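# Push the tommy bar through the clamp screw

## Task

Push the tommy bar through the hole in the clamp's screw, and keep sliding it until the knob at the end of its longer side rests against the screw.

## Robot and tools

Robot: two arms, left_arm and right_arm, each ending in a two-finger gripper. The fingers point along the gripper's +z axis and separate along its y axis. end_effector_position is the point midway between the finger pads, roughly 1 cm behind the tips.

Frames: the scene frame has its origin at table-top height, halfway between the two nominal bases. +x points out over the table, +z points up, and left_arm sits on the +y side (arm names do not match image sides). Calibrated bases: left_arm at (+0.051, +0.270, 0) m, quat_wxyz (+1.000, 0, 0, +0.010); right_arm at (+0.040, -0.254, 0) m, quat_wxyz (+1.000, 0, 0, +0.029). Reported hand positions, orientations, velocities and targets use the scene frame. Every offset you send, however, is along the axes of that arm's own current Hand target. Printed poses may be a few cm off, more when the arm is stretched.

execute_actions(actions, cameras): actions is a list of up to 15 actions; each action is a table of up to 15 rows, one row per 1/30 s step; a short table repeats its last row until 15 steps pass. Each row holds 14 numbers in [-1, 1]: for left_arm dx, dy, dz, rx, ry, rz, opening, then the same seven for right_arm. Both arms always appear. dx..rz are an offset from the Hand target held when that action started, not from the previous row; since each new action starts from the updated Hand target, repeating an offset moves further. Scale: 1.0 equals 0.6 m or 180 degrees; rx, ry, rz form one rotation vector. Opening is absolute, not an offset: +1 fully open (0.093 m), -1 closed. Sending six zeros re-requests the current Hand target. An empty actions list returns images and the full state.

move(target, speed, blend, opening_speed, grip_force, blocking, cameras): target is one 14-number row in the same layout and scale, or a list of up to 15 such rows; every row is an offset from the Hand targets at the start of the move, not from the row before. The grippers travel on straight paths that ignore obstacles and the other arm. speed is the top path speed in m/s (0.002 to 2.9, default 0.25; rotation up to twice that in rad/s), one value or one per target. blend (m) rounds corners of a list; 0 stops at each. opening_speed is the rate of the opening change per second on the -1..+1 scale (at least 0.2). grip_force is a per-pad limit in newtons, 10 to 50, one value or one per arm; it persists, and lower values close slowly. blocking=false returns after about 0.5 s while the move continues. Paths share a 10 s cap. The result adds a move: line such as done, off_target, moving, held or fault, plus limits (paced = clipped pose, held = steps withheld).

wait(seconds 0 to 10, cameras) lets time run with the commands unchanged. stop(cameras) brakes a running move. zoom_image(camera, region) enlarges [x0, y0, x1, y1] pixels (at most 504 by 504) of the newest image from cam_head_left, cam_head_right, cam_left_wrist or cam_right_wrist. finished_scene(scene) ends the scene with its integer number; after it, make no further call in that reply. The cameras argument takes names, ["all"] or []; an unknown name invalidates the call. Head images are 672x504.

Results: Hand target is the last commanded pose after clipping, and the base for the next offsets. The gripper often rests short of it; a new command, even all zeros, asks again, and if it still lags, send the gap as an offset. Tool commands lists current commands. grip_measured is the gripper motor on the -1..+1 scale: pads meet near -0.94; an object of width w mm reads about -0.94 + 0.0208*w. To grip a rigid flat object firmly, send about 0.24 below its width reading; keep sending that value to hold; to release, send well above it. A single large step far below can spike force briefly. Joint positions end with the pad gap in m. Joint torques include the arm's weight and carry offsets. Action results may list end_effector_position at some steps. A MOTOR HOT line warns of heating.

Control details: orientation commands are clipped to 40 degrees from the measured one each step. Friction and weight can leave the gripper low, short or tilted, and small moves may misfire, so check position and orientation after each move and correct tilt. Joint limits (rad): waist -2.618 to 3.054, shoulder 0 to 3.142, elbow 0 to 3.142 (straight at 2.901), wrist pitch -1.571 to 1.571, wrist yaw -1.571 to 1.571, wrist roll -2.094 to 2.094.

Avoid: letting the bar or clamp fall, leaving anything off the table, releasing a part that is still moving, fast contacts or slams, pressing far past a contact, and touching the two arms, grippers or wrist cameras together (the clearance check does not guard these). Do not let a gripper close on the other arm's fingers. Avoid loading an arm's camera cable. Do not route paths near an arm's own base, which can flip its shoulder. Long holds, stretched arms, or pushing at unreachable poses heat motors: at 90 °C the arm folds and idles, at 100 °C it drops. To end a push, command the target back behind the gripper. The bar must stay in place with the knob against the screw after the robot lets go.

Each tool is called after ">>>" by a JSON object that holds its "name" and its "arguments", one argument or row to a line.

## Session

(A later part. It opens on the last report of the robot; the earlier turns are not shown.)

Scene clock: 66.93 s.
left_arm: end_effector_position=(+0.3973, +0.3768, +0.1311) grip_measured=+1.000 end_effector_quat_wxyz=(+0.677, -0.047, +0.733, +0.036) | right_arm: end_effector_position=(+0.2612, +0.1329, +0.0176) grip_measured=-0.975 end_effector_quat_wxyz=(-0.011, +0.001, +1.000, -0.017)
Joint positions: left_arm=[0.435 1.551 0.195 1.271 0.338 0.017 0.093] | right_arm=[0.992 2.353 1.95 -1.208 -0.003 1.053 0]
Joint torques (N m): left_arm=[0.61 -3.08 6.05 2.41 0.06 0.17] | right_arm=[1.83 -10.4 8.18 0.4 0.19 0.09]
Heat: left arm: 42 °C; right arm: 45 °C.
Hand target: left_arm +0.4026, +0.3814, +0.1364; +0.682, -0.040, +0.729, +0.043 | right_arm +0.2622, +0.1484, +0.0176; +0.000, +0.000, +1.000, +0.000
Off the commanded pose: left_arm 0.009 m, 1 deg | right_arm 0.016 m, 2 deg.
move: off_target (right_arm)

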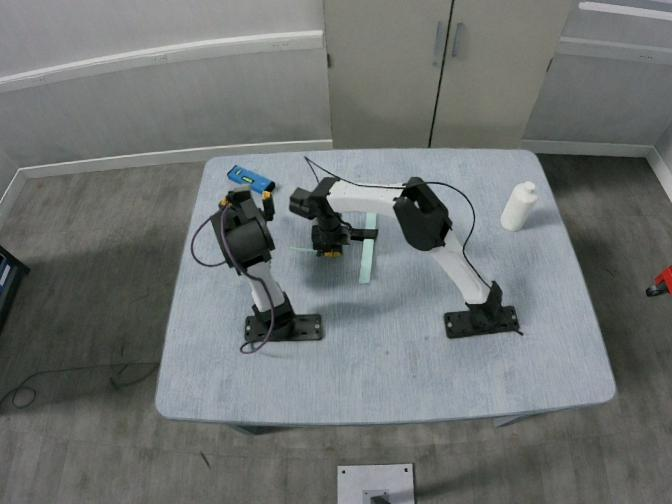

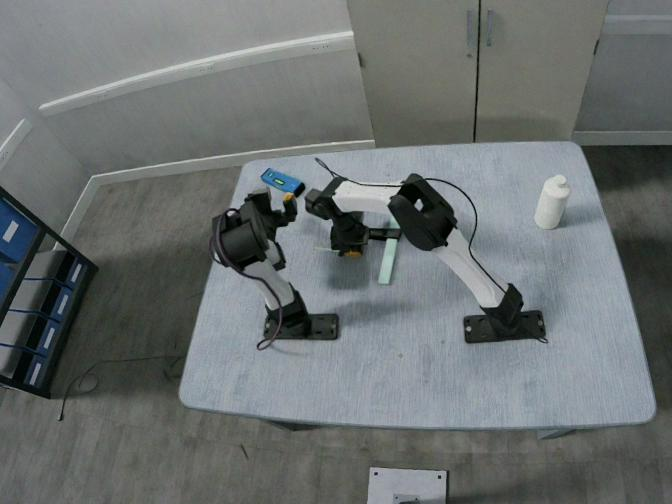

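>>> {"name": "move", "arguments": {
  "target": [
    [0,0,0,0,0,0,1,0,0.015,0,0,0,0,-1],
    [0,0,0,0,0,0,1,0,-0.06,0,0,0,0,-1],
    [0,0,0,0,0,0,1,0,-0.15,-0.2,0,0,0,-1]
  ],
  "cameras": ["all"],
  "speed": [0.03,0.08,0.2]
}}

>>> {"name": "zoom_image", "arguments": {
  "camera": "cam_head_left",
  "region": [300, 230, 340, 270]
}}

>>> {"name": "zoom_image", "arguments": {
  "camera": "cam_head_right",
  "region": [310, 230, 350, 270]
}}

>>> {"name": "zoom_image", "arguments": {
  "camera": "cam_head_left",
  "region": [290, 210, 350, 270]
}}

Scene clock: 70.33 s.
left_arm: end_effector_position=(+0.3973, +0.3768, +0.1311) grip_measured=+1.000 end_effector_quat_wxyz=(+0.677, -0.047, +0.733, +0.036) | right_arm: end_effector_position=(+0.2583, +0.0584, +0.1211) grip_measured=-0.975 end_effector_quat_wxyz=(-0.013, +0.003, +1.000, -0.014)
Joint positions: left_arm=[0.435 1.551 0.195 1.271 0.338 0.017 0.093] | right_arm=[0.901 2.034 1.848 -1.423 -0.004 0.965 0]
Joint torques (N m): left_arm=[0.61 -3.08 6.05 2.41 0.06 0.17] | right_arm=[-0.14 -12.15 7.9 0.08 0.22 -0.17]
Heat: left arm: 42 °C; right arm: 46 °C.
Hand target: left_arm +0.4026, +0.3814, +0.1364; +0.682, -0.040, +0.729, +0.043 | right_arm +0.2621, +0.0585, +0.1376; +0.000, +0.000, +1.000, +0.000
Off the commanded pose: left_arm 0.009 m, 1 deg | right_arm 0.017 m, 2 deg.
move: off_target (right_arm)

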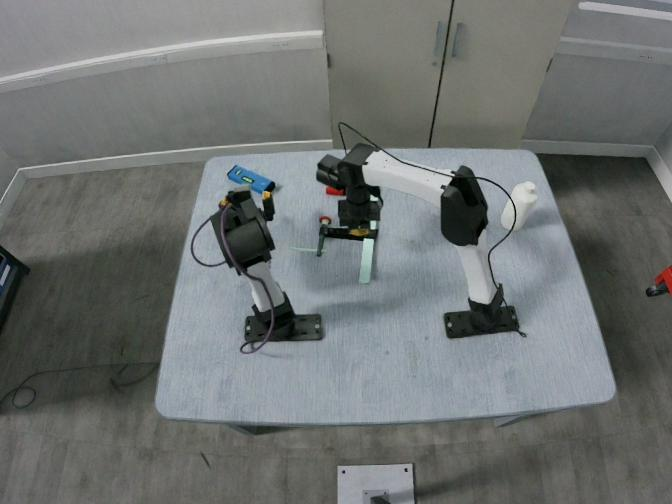

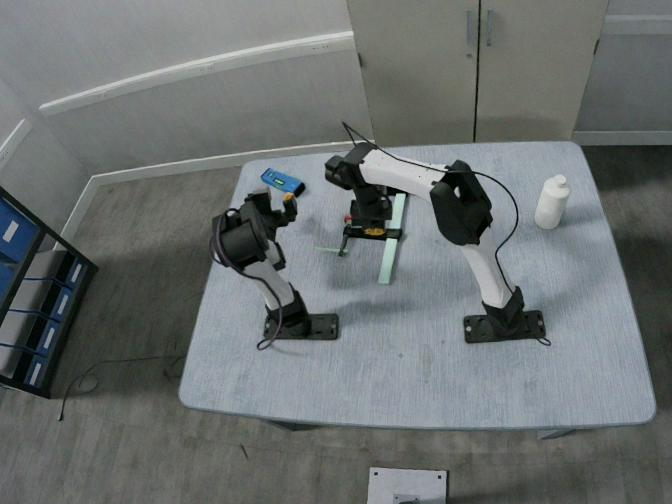

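Scaled by 12.600 from the camera's 672x504 image, which has a finer 960x720 frame.

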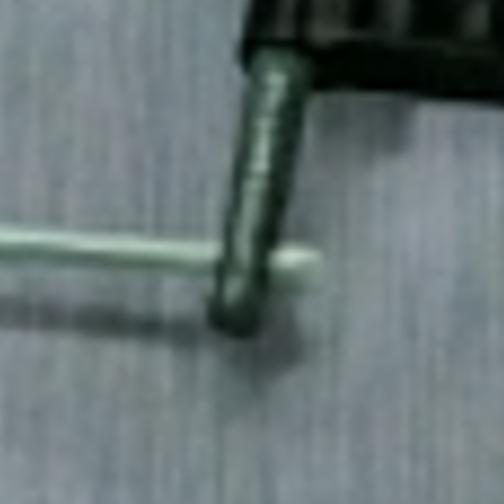

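Scaled by 12.600 from the camera's 672x504 image, which has a finer 960x720 frame.

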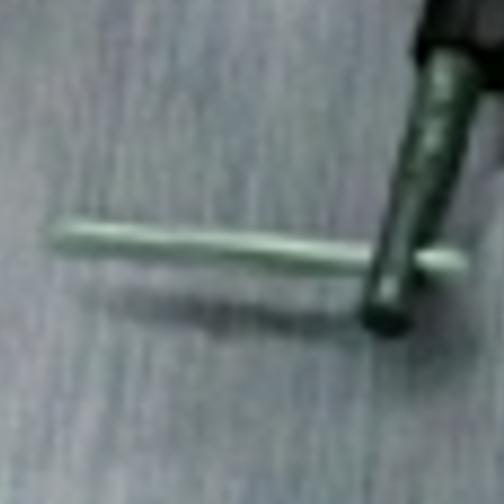

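Scaled by 8.400 from the camera's 672x504 image, which has a finer 960x720 frame.

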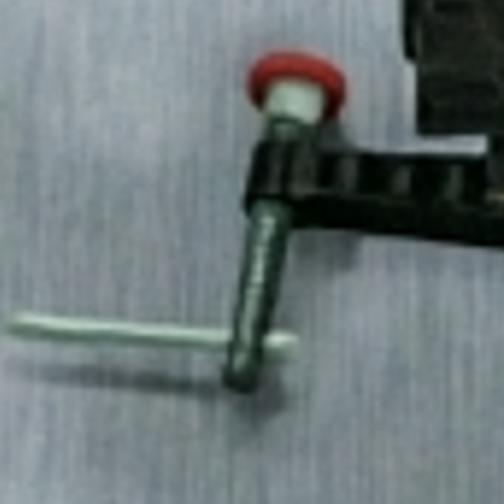

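>>> {"name": "finished_scene", "arguments": {
  "scene": 2
}}

The scene is finished: the task was done.


## Next scene

The same job, from a new start.

>>> {"name": "execute_actions", "arguments": {
  "actions": []
}}

>>> {"name": "zoom_image", "arguments": {
  "camera": "cam_head_left",
  "region": [280, 170, 400, 290]
}}

>>> {"name": "zoom_image", "arguments": {
  "camera": "cam_head_right",
  "region": [310, 170, 430, 290]
}}

Scene clock: 0.00 s.
left_arm: end_effector_position=(+0.4370, +0.2725, +0.0970) grip_measured=+1.000 end_effector_quat_wxyz=(+0.588, -0.020, +0.808, +0.034) | right_arm: end_effector_position=(+0.4177, -0.2818, +0.0717) grip_measured=+1.000 end_effector_quat_wxyz=(+0.540, +0.079, +0.835, -0.075)
Joint positions: left_arm=[-0.067 1.533 0.337 0.882 -0.122 -0.006 0.093] | right_arm=[-0.026 1.555 0.356 0.767 0.241 0.065 0.093]
Joint velocities: within noise
Joint torques (N m): no reading
Heat: left arm: 36 °C; right arm: 34 °C.
Hand target: left_arm +0.4407, +0.2724, +0.1068; +0.600, -0.020, +0.799, +0.033 | right_arm +0.4218, -0.2817, +0.0803; +0.551, +0.080, +0.827, -0.074
Tool commands: left_gripper/opening=+1.0 right_gripper/opening=+1.0

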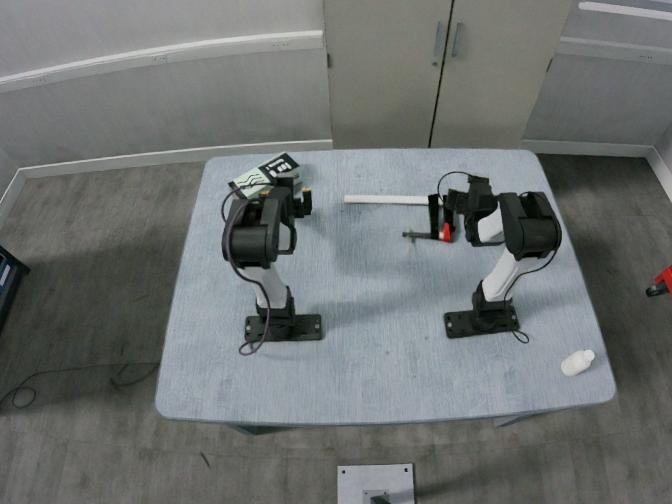

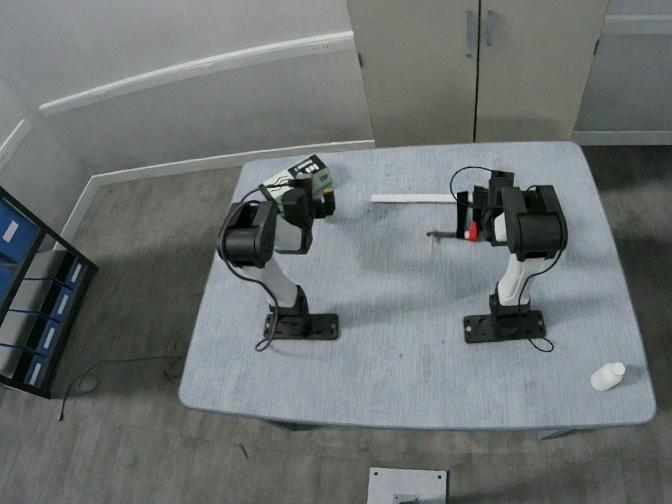

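Scaled by 4.200 from the camera's 672x504 image, which has a finer 960x720 frame.

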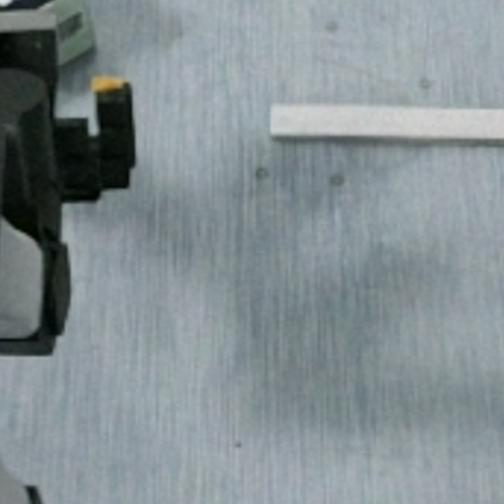

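Scaled by 4.200 from the camera's 672x504 image, which has a finer 960x720 frame.

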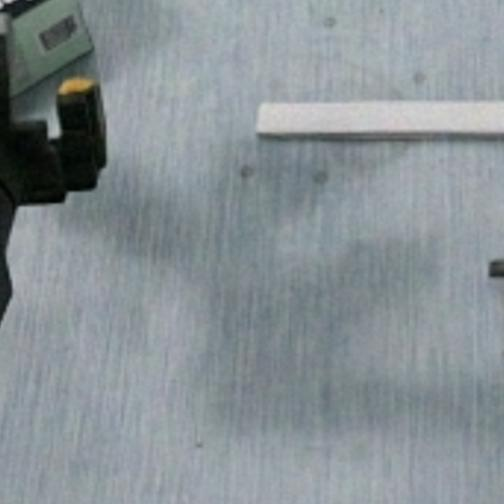

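>>> {"name": "zoom_image", "arguments": {
  "camera": "cam_head_left",
  "region": [390, 190, 470, 270]
}}

>>> {"name": "zoom_image", "arguments": {
  "camera": "cam_head_right",
  "region": [415, 190, 495, 270]
}}

Scaled by 6.300 from the camera's 672x504 image, which has a finer 960x720 frame.

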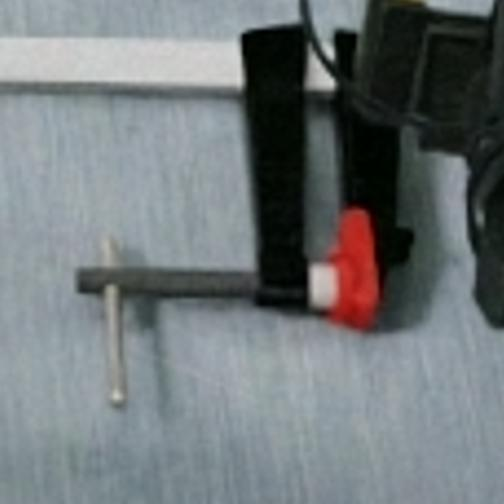

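Scaled by 6.300 from the camera's 672x504 image, which has a finer 960x720 frame.

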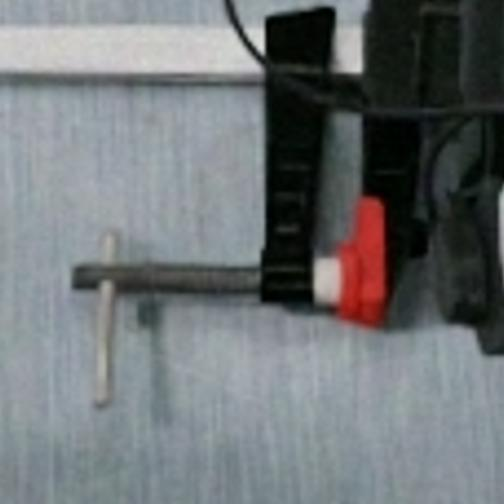

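>>> {"name": "move", "arguments": {
  "target": [0.092,-0.545,-0.45,0.0226,0.410,0.0137,-1,0,0,0,0,0,0,1],
  "cameras": ["all"]
}}

>>> {"name": "zoom_image", "arguments": {
  "camera": "cam_head_left",
  "region": [380, 200, 460, 280]
}}

>>> {"name": "zoom_image", "arguments": {
  "camera": "cam_head_right",
  "region": [400, 200, 480, 280]
}}

Scene clock: 4.20 s.
left_arm: end_effector_position=(+0.1909, -0.0694, +0.1145) grip_measured=-0.977 end_effector_quat_wxyz=(+0.001, +0.003, +1.000, +0.004) | right_arm: end_effector_position=(+0.4177, -0.2818, +0.0717) grip_measured=+1.000 end_effector_quat_wxyz=(+0.540, +0.079, +0.835, -0.075)
Joint positions: left_arm=[-1.204 1.943 1.693 -1.327 -0.005 -1.178 0] | right_arm=[-0.026 1.555 0.356 0.767 0.241 0.065 0.093]
Joint torques (N m): left_arm=[-0.36 -6.93 8.05 0.15 -0.04 -0.06] | right_arm=[0.39 -5.96 5.74 1.9 0.19 -0.06]
Heat: left arm: 37 °C; right arm: 35 °C.
Hand target: left_arm +0.1905, -0.0743, +0.1190; +0.000, -0.001, +1.000, +0.000 | right_arm +0.4218, -0.2817, +0.0803; +0.551, +0.080, +0.827, -0.074
Off the commanded pose: left_arm 0.007 m, 1 deg | right_arm 0.010 m, 2 deg.
move: done

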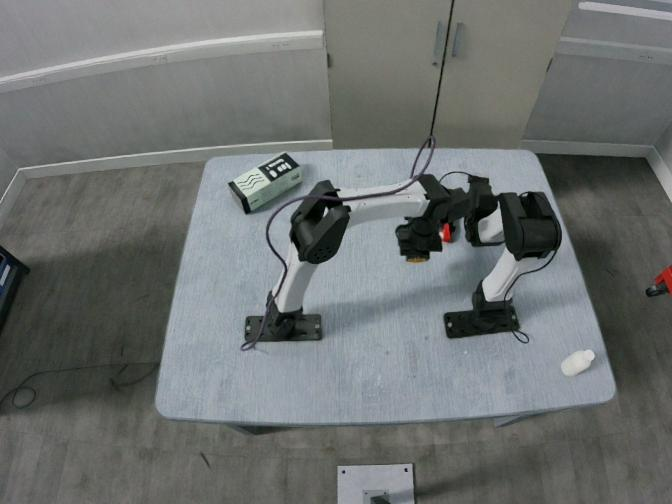

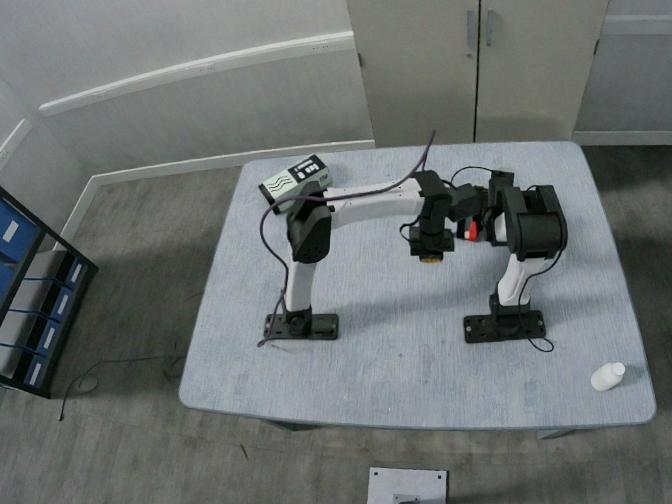

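Scaled by 6.300 from the camera's 672x504 image, which has a finer 960x720 frame.

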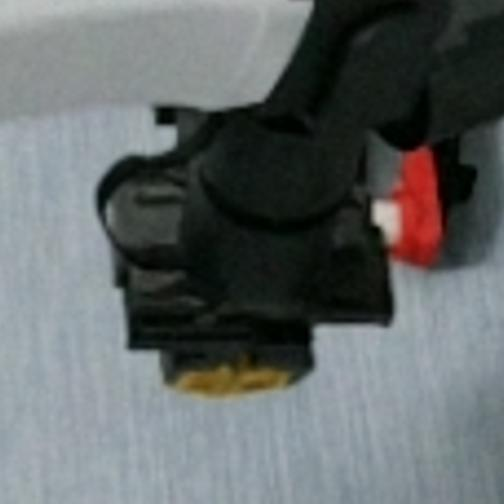

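Scaled by 6.300 from the camera's 672x504 image, which has a finer 960x720 frame.

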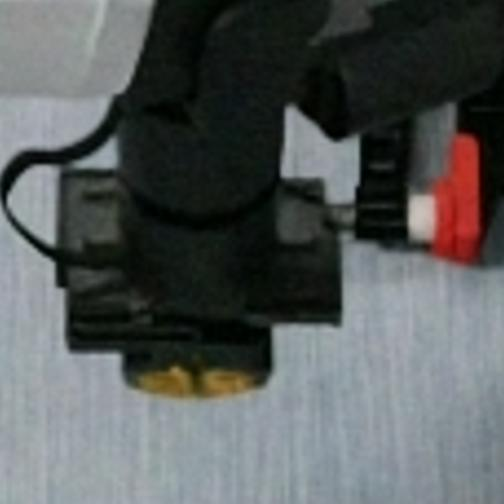

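>>> {"name": "move", "arguments": {
  "target": [
    [0,0.01,0.158,0,0,0,-1,0,0,0,0,0,0,1],
    [-0.1,0.01,0.158,0,0,0,-1,0,0,0,0,0,0,1]
  ],
  "cameras": ["all"],
  "speed": [0.15,0.06]
}}

>>> {"name": "zoom_image", "arguments": {
  "camera": "cam_head_left",
  "region": [380, 200, 460, 280]
}}

>>> {"name": "zoom_image", "arguments": {
  "camera": "cam_head_right",
  "region": [400, 200, 480, 280]
}}

Scene clock: 7.20 s.
left_arm: end_effector_position=(+0.2464, -0.0638, +0.0209) grip_measured=-0.977 end_effector_quat_wxyz=(+0.000, -0.002, +1.000, +0.003) | right_arm: end_effector_position=(+0.4177, -0.2818, +0.0717) grip_measured=+1.000 end_effector_quat_wxyz=(+0.540, +0.079, +0.835, -0.075)
Joint positions: left_arm=[-1.064 2.08 1.515 -1.011 -0.002 -1.047 0] | right_arm=[-0.026 1.555 0.356 0.767 0.241 0.065 0.093]
Joint torques (N m): left_arm=[0.38 -7.6 7.72 0.15 -0.03 0.11] | right_arm=[0.36 -5.96 5.72 1.9 0.19 -0.07]
Heat: left arm: 37 °C; right arm: 35 °C.
Hand target: left_arm +0.2506, -0.0681, +0.0242; +0.000, -0.001, +1.000, +0.000 | right_arm +0.4218, -0.2817, +0.0803; +0.551, +0.080, +0.827, -0.074
Off the commanded pose: left_arm 0.007 m, 0 deg | right_arm 0.010 m, 2 deg.
move: done

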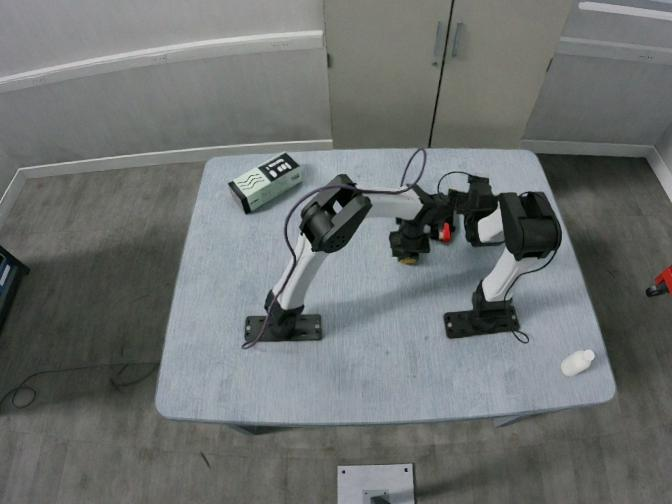

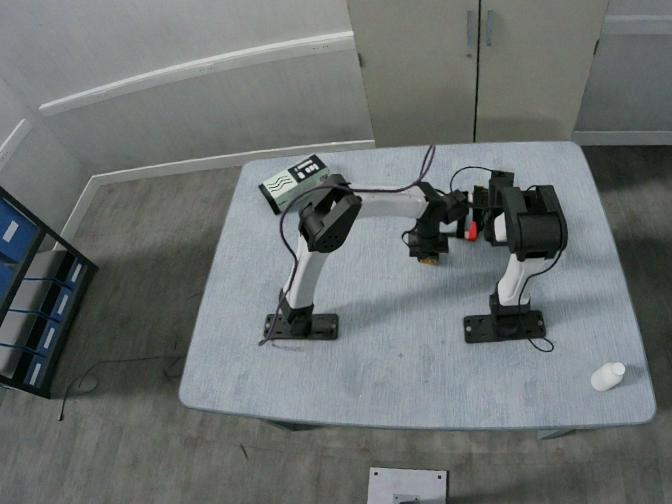

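Scaled by 6.300 from the camera's 672x504 image, which has a finer 960x720 frame.

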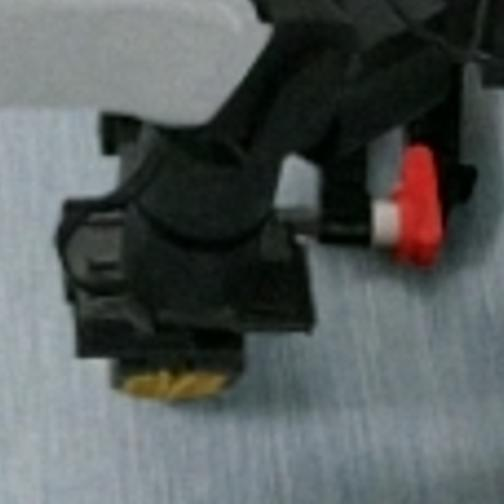

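Scaled by 6.300 from the camera's 672x504 image, which has a finer 960x720 frame.

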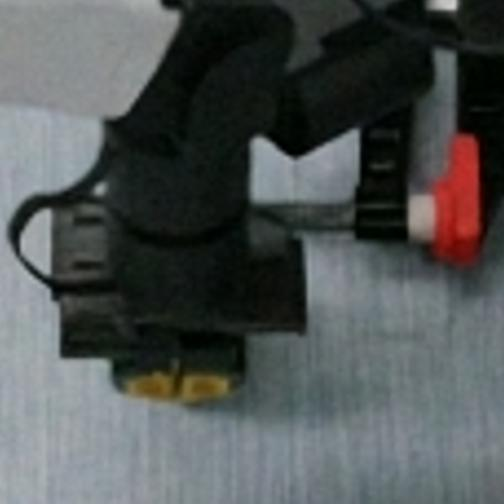

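>>> {"name": "move", "arguments": {
  "target": [-0.055,0,0,0,0,0,-1,0,0,0,0,0,0,1],
  "speed": 0.05
}}

>>> {"name": "move", "arguments": {
  "target": [-0.025,0,0,0,0,0,-1,0,0,0,0,0,0,1],
  "speed": 0.03,
  "cameras": ["all"]
}}

>>> {"name": "zoom_image", "arguments": {
  "camera": "cam_head_left",
  "region": [380, 190, 460, 270]
}}

>>> {"name": "zoom_image", "arguments": {
  "camera": "cam_head_right",
  "region": [400, 190, 480, 270]
}}

Scene clock: 8.53 s.
left_arm: end_effector_position=(+0.2788, -0.0646, +0.0210) grip_measured=-0.977 end_effector_quat_wxyz=(-0.001, -0.001, +1.000, +0.003) | right_arm: end_effector_position=(+0.4177, -0.2818, +0.0717) grip_measured=+1.000 end_effector_quat_wxyz=(+0.540, +0.079, +0.835, -0.075)
Joint positions: left_arm=[-0.995 2.147 1.619 -1.049 -0.002 -0.978 0] | right_arm=[-0.026 1.555 0.356 0.767 0.241 0.065 0.093]
Joint torques (N m): left_arm=[0.47 -8.03 7.79 0.17 -0.04 0.11] | right_arm=[0.39 -5.96 5.74 1.9 0.19 -0.06]
Heat: left arm: 36 °C; right arm: 35 °C.
Hand target: left_arm +0.2836, -0.0681, +0.0242; +0.000, -0.001, +1.000, +0.000 | right_arm +0.4218, -0.2817, +0.0803; +0.551, +0.080, +0.827, -0.074
Off the commanded pose: left_arm 0.007 m, 0 deg | right_arm 0.010 m, 2 deg.
move: done

Scene clock: 9.53 s.
left_arm: end_effector_position=(+0.2937, -0.0649, +0.0211) grip_measured=-0.977 end_effector_quat_wxyz=(-0.001, -0.001, +1.000, +0.003) | right_arm: end_effector_position=(+0.4177, -0.2818, +0.0717) grip_measured=+1.000 end_effector_quat_wxyz=(+0.540, +0.079, +0.835, -0.075)
Joint positions: left_arm=[-0.965 2.18 1.674 -1.07 -0.002 -0.948 0] | right_arm=[-0.026 1.555 0.356 0.767 0.241 0.065 0.093]
Joint torques (N m): left_arm=[0.5 -8.24 7.83 0.2 -0.04 0.08] | right_arm=[0.39 -5.96 5.72 1.9 0.2 -0.06]
Heat: left arm: 36 °C; right arm: 35 °C.
Hand target: left_arm +0.2986, -0.0681, +0.0242; +0.000, -0.001, +1.000, +0.000 | right_arm +0.4218, -0.2817, +0.0803; +0.551, +0.080, +0.827, -0.074
Off the commanded pose: left_arm 0.007 m, 0 deg | right_arm 0.010 m, 2 deg.
move: done

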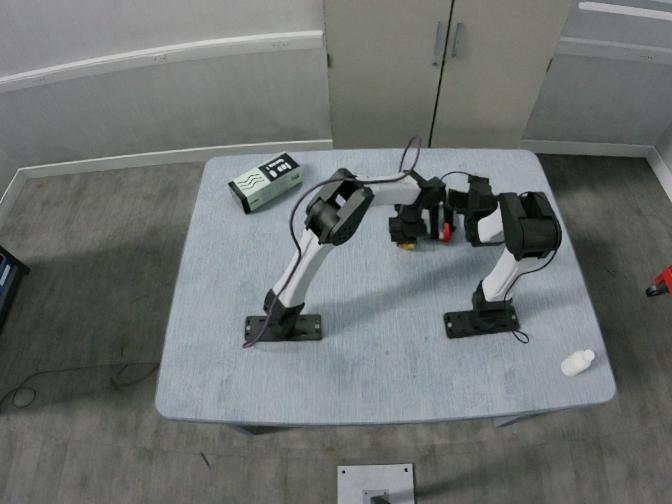

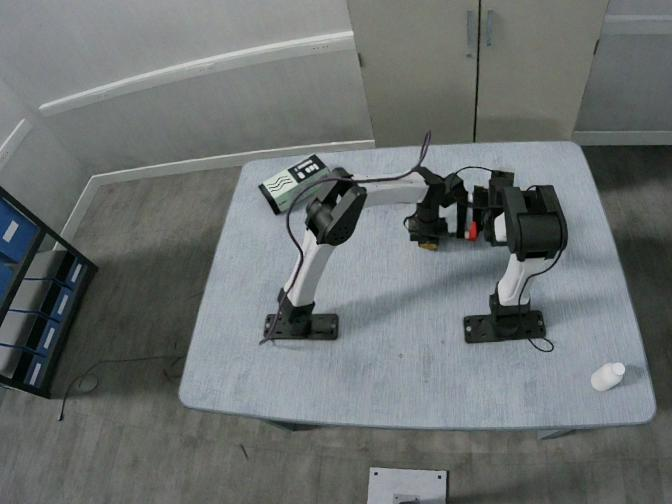

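Scaled by 6.300 from the camera's 672x504 image, which has a finer 960x720 frame.

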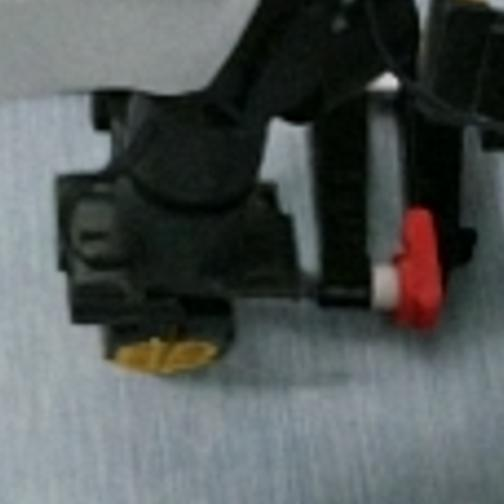

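Scaled by 6.300 from the camera's 672x504 image, which has a finer 960x720 frame.

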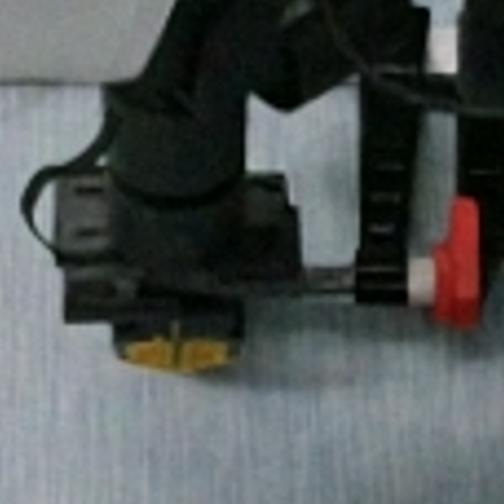

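>>> {"name": "move", "arguments": {
  "target": [-0.02,0,0,0,0,0,-1,0,0,0,0,0,0,1],
  "speed": 0.03
}}

>>> {"name": "move", "arguments": {
  "target": [-0.014,0,0,0,0,0,-1,0,0,0,0,0,0,1],
  "speed": 0.03,
  "cameras": ["all"]
}}

>>> {"name": "zoom_image", "arguments": {
  "camera": "cam_head_left",
  "region": [380, 190, 460, 270]
}}

>>> {"name": "zoom_image", "arguments": {
  "camera": "cam_head_right",
  "region": [400, 190, 480, 270]
}}

Scene clock: 10.57 s.
left_arm: end_effector_position=(+0.2990, -0.0658, +0.0215) grip_measured=-0.977 end_effector_quat_wxyz=(-0.010, +0.003, +1.000, +0.004) | right_arm: end_effector_position=(+0.4177, -0.2818, +0.0717) grip_measured=+1.000 end_effector_quat_wxyz=(+0.540, +0.079, +0.835, -0.075)
Joint positions: left_arm=[-0.951 2.207 1.719 -1.101 0.011 -0.924 0] | right_arm=[-0.026 1.555 0.356 0.767 0.241 0.065 0.093]
Joint torques (N m): left_arm=[1.32 -8.31 7.87 0.34 -0.17 0.09] | right_arm=[0.4 -5.96 5.71 1.9 0.2 -0.06]
Heat: left arm: 36 °C; right arm: 35 °C.
Hand target: left_arm +0.3106, -0.0680, +0.0242; +0.000, -0.001, +1.000, +0.000 | right_arm +0.4218, -0.2817, +0.0803; +0.551, +0.080, +0.827, -0.074
Off the commanded pose: left_arm 0.012 m, 1 deg | right_arm 0.010 m, 2 deg.
move: off_target (left_arm)

Scene clock: 11.37 s.
left_arm: end_effector_position=(+0.2995, -0.0653, +0.0220) grip_measured=-0.977 end_effector_quat_wxyz=(-0.023, +0.007, +1.000, +0.006) | right_arm: end_effector_position=(+0.4177, -0.2818, +0.0717) grip_measured=+1.000 end_effector_quat_wxyz=(+0.540, +0.079, +0.835, -0.075)
Joint positions: left_arm=[-0.943 2.226 1.751 -1.134 0.029 -0.907 0] | right_arm=[-0.026 1.555 0.356 0.767 0.241 0.065 0.093]
Joint torques (N m): left_arm=[1.89 -8.34 7.99 0.46 -0.34 0.06] | right_arm=[0.38 -5.97 5.72 1.9 0.2 -0.06]
Heat: left arm: 36 °C; right arm: 35 °C.
Hand target: left_arm +0.3189, -0.0680, +0.0242; +0.000, -0.001, +1.000, +0.000 | right_arm +0.4218, -0.2817, +0.0803; +0.551, +0.080, +0.827, -0.074
Off the commanded pose: left_arm 0.020 m, 3 deg | right_arm 0.010 m, 2 deg.
move: off_target (left_arm)

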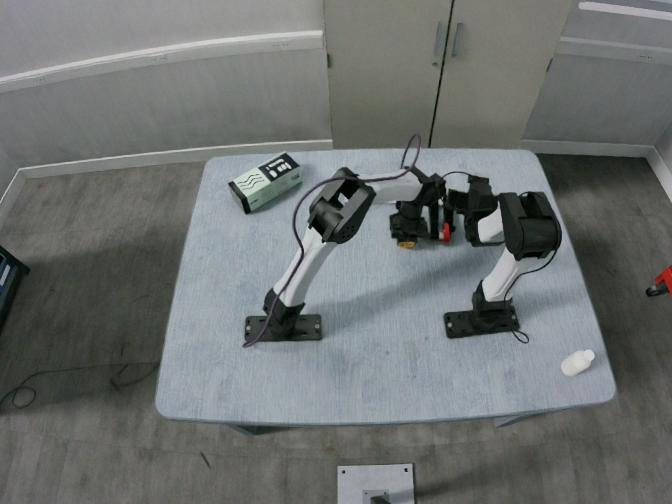

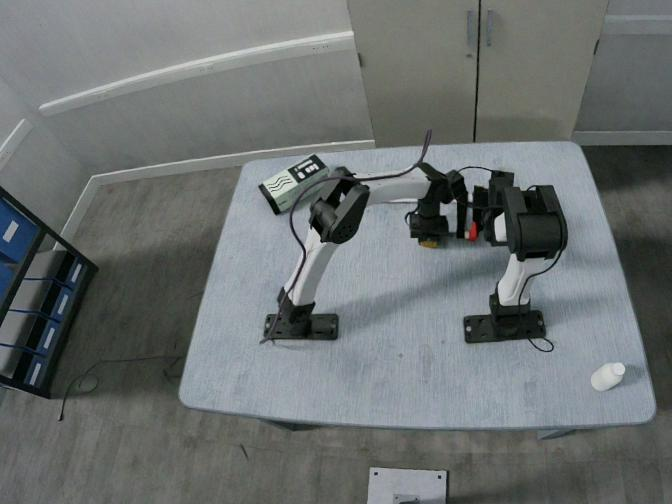

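Scaled by 6.300 from the camera's 672x504 image, which has a finer 960x720 frame.

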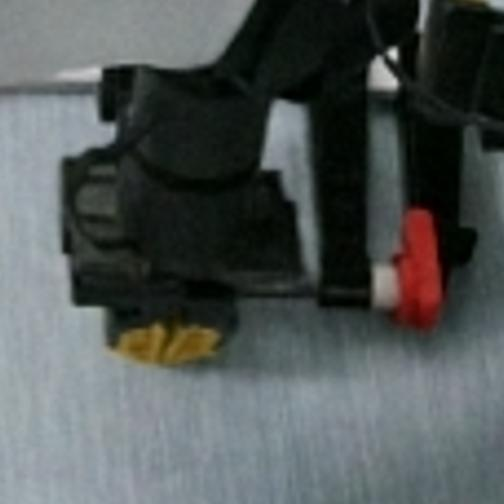

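Scaled by 6.300 from the camera's 672x504 image, which has a finer 960x720 frame.

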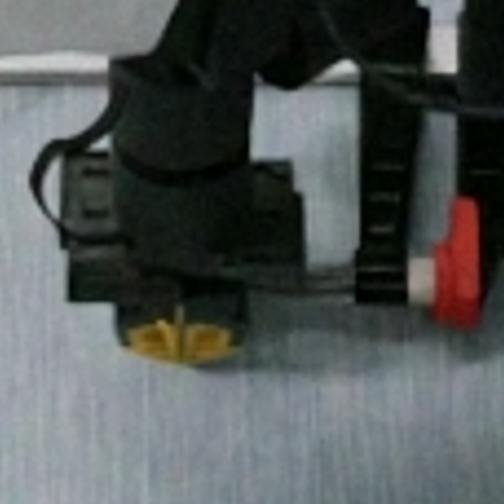

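Blocked firmly at the stop (or the screw). Retreat and check.

>>> {"name": "move", "arguments": {
  "target": [
    [0.1,0,0,0,0,0,-1,0,0,0,0,0,0,1],
    [0.2,0.15,-0.12,0,0,0,-1,0,0,0,0,0,0,1]
  ],
  "speed": [0.1,0.25],
  "cameras": ["all"]
}}

>>> {"name": "zoom_image", "arguments": {
  "camera": "cam_head_left",
  "region": [390, 190, 470, 270]
}}

>>> {"name": "zoom_image", "arguments": {
  "camera": "cam_head_right",
  "region": [415, 190, 495, 270]
}}

Scene clock: 14.10 s.
left_arm: end_effector_position=(+0.2042, +0.0186, +0.0923) grip_measured=-0.977 end_effector_quat_wxyz=(+0.002, +0.000, +1.000, +0.001) | right_arm: end_effector_position=(+0.4177, -0.2818, +0.0717) grip_measured=+1.000 end_effector_quat_wxyz=(+0.540, +0.079, +0.835, -0.075)
Joint positions: left_arm=[-1.047 1.666 1.26 -1.164 -0.004 -1.026 0] | right_arm=[-0.026 1.555 0.356 0.767 0.241 0.065 0.093]
Joint torques (N m): left_arm=[-0.76 -7.58 4.7 0.25 -0.01 -0.06] | right_arm=[0.38 -5.96 5.74 1.9 0.2 -0.06]
Heat: left arm: 36 °C; right arm: 35 °C.
Hand target: left_arm +0.1989, +0.0217, +0.0963; +0.000, -0.001, +1.000, +0.000 | right_arm +0.4218, -0.2817, +0.0803; +0.551, +0.080, +0.827, -0.074
Off the commanded pose: left_arm 0.007 m, 0 deg | right_arm 0.010 m, 2 deg.
move: done

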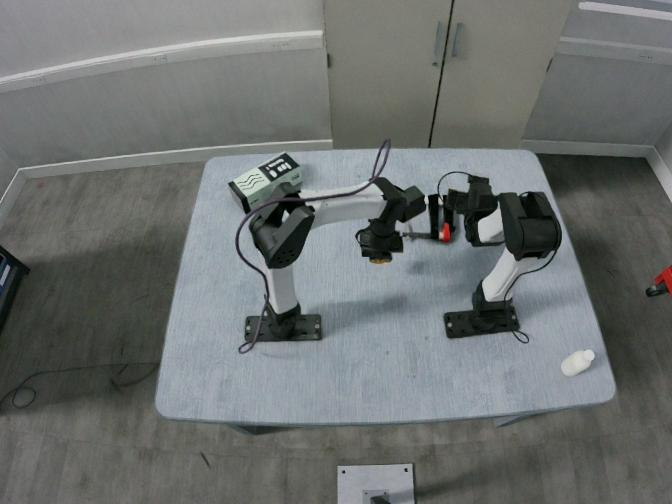

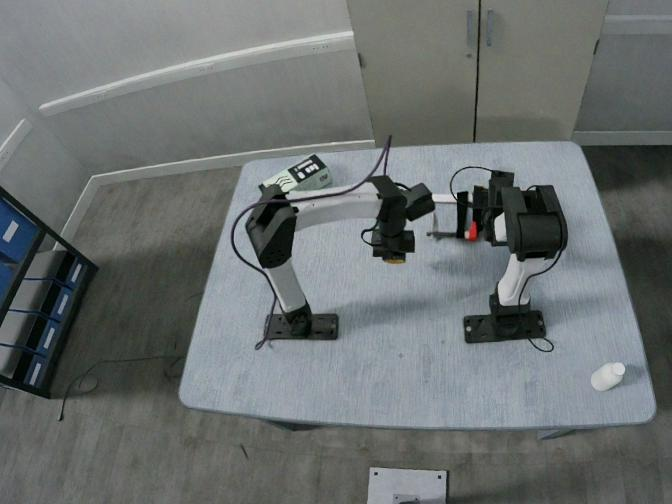

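Scaled by 6.300 from the camera's 672x504 image, which has a finer 960x720 frame.

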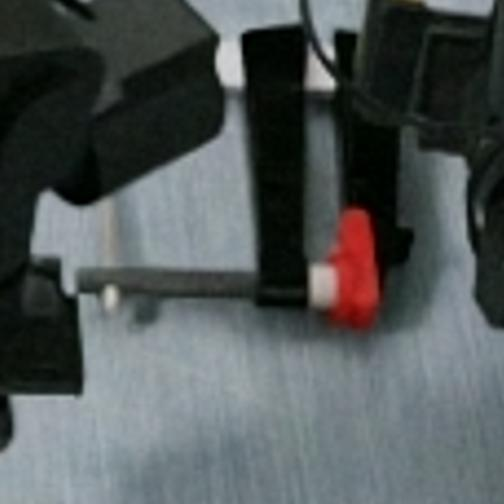

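Scaled by 6.300 from the camera's 672x504 image, which has a finer 960x720 frame.

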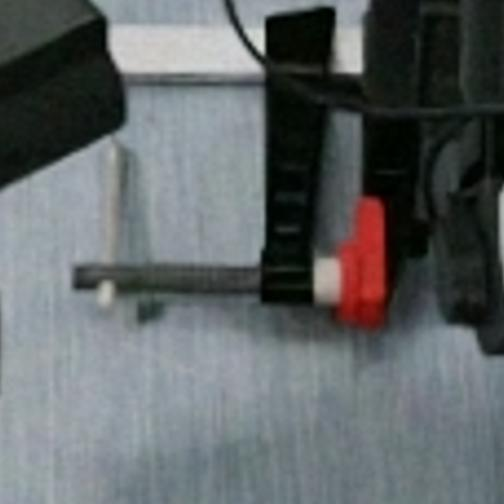

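Knob is against the screw.

>>> {"name": "finished_scene", "arguments": {
  "scene": 3
}}

The scene is finished: the task was done.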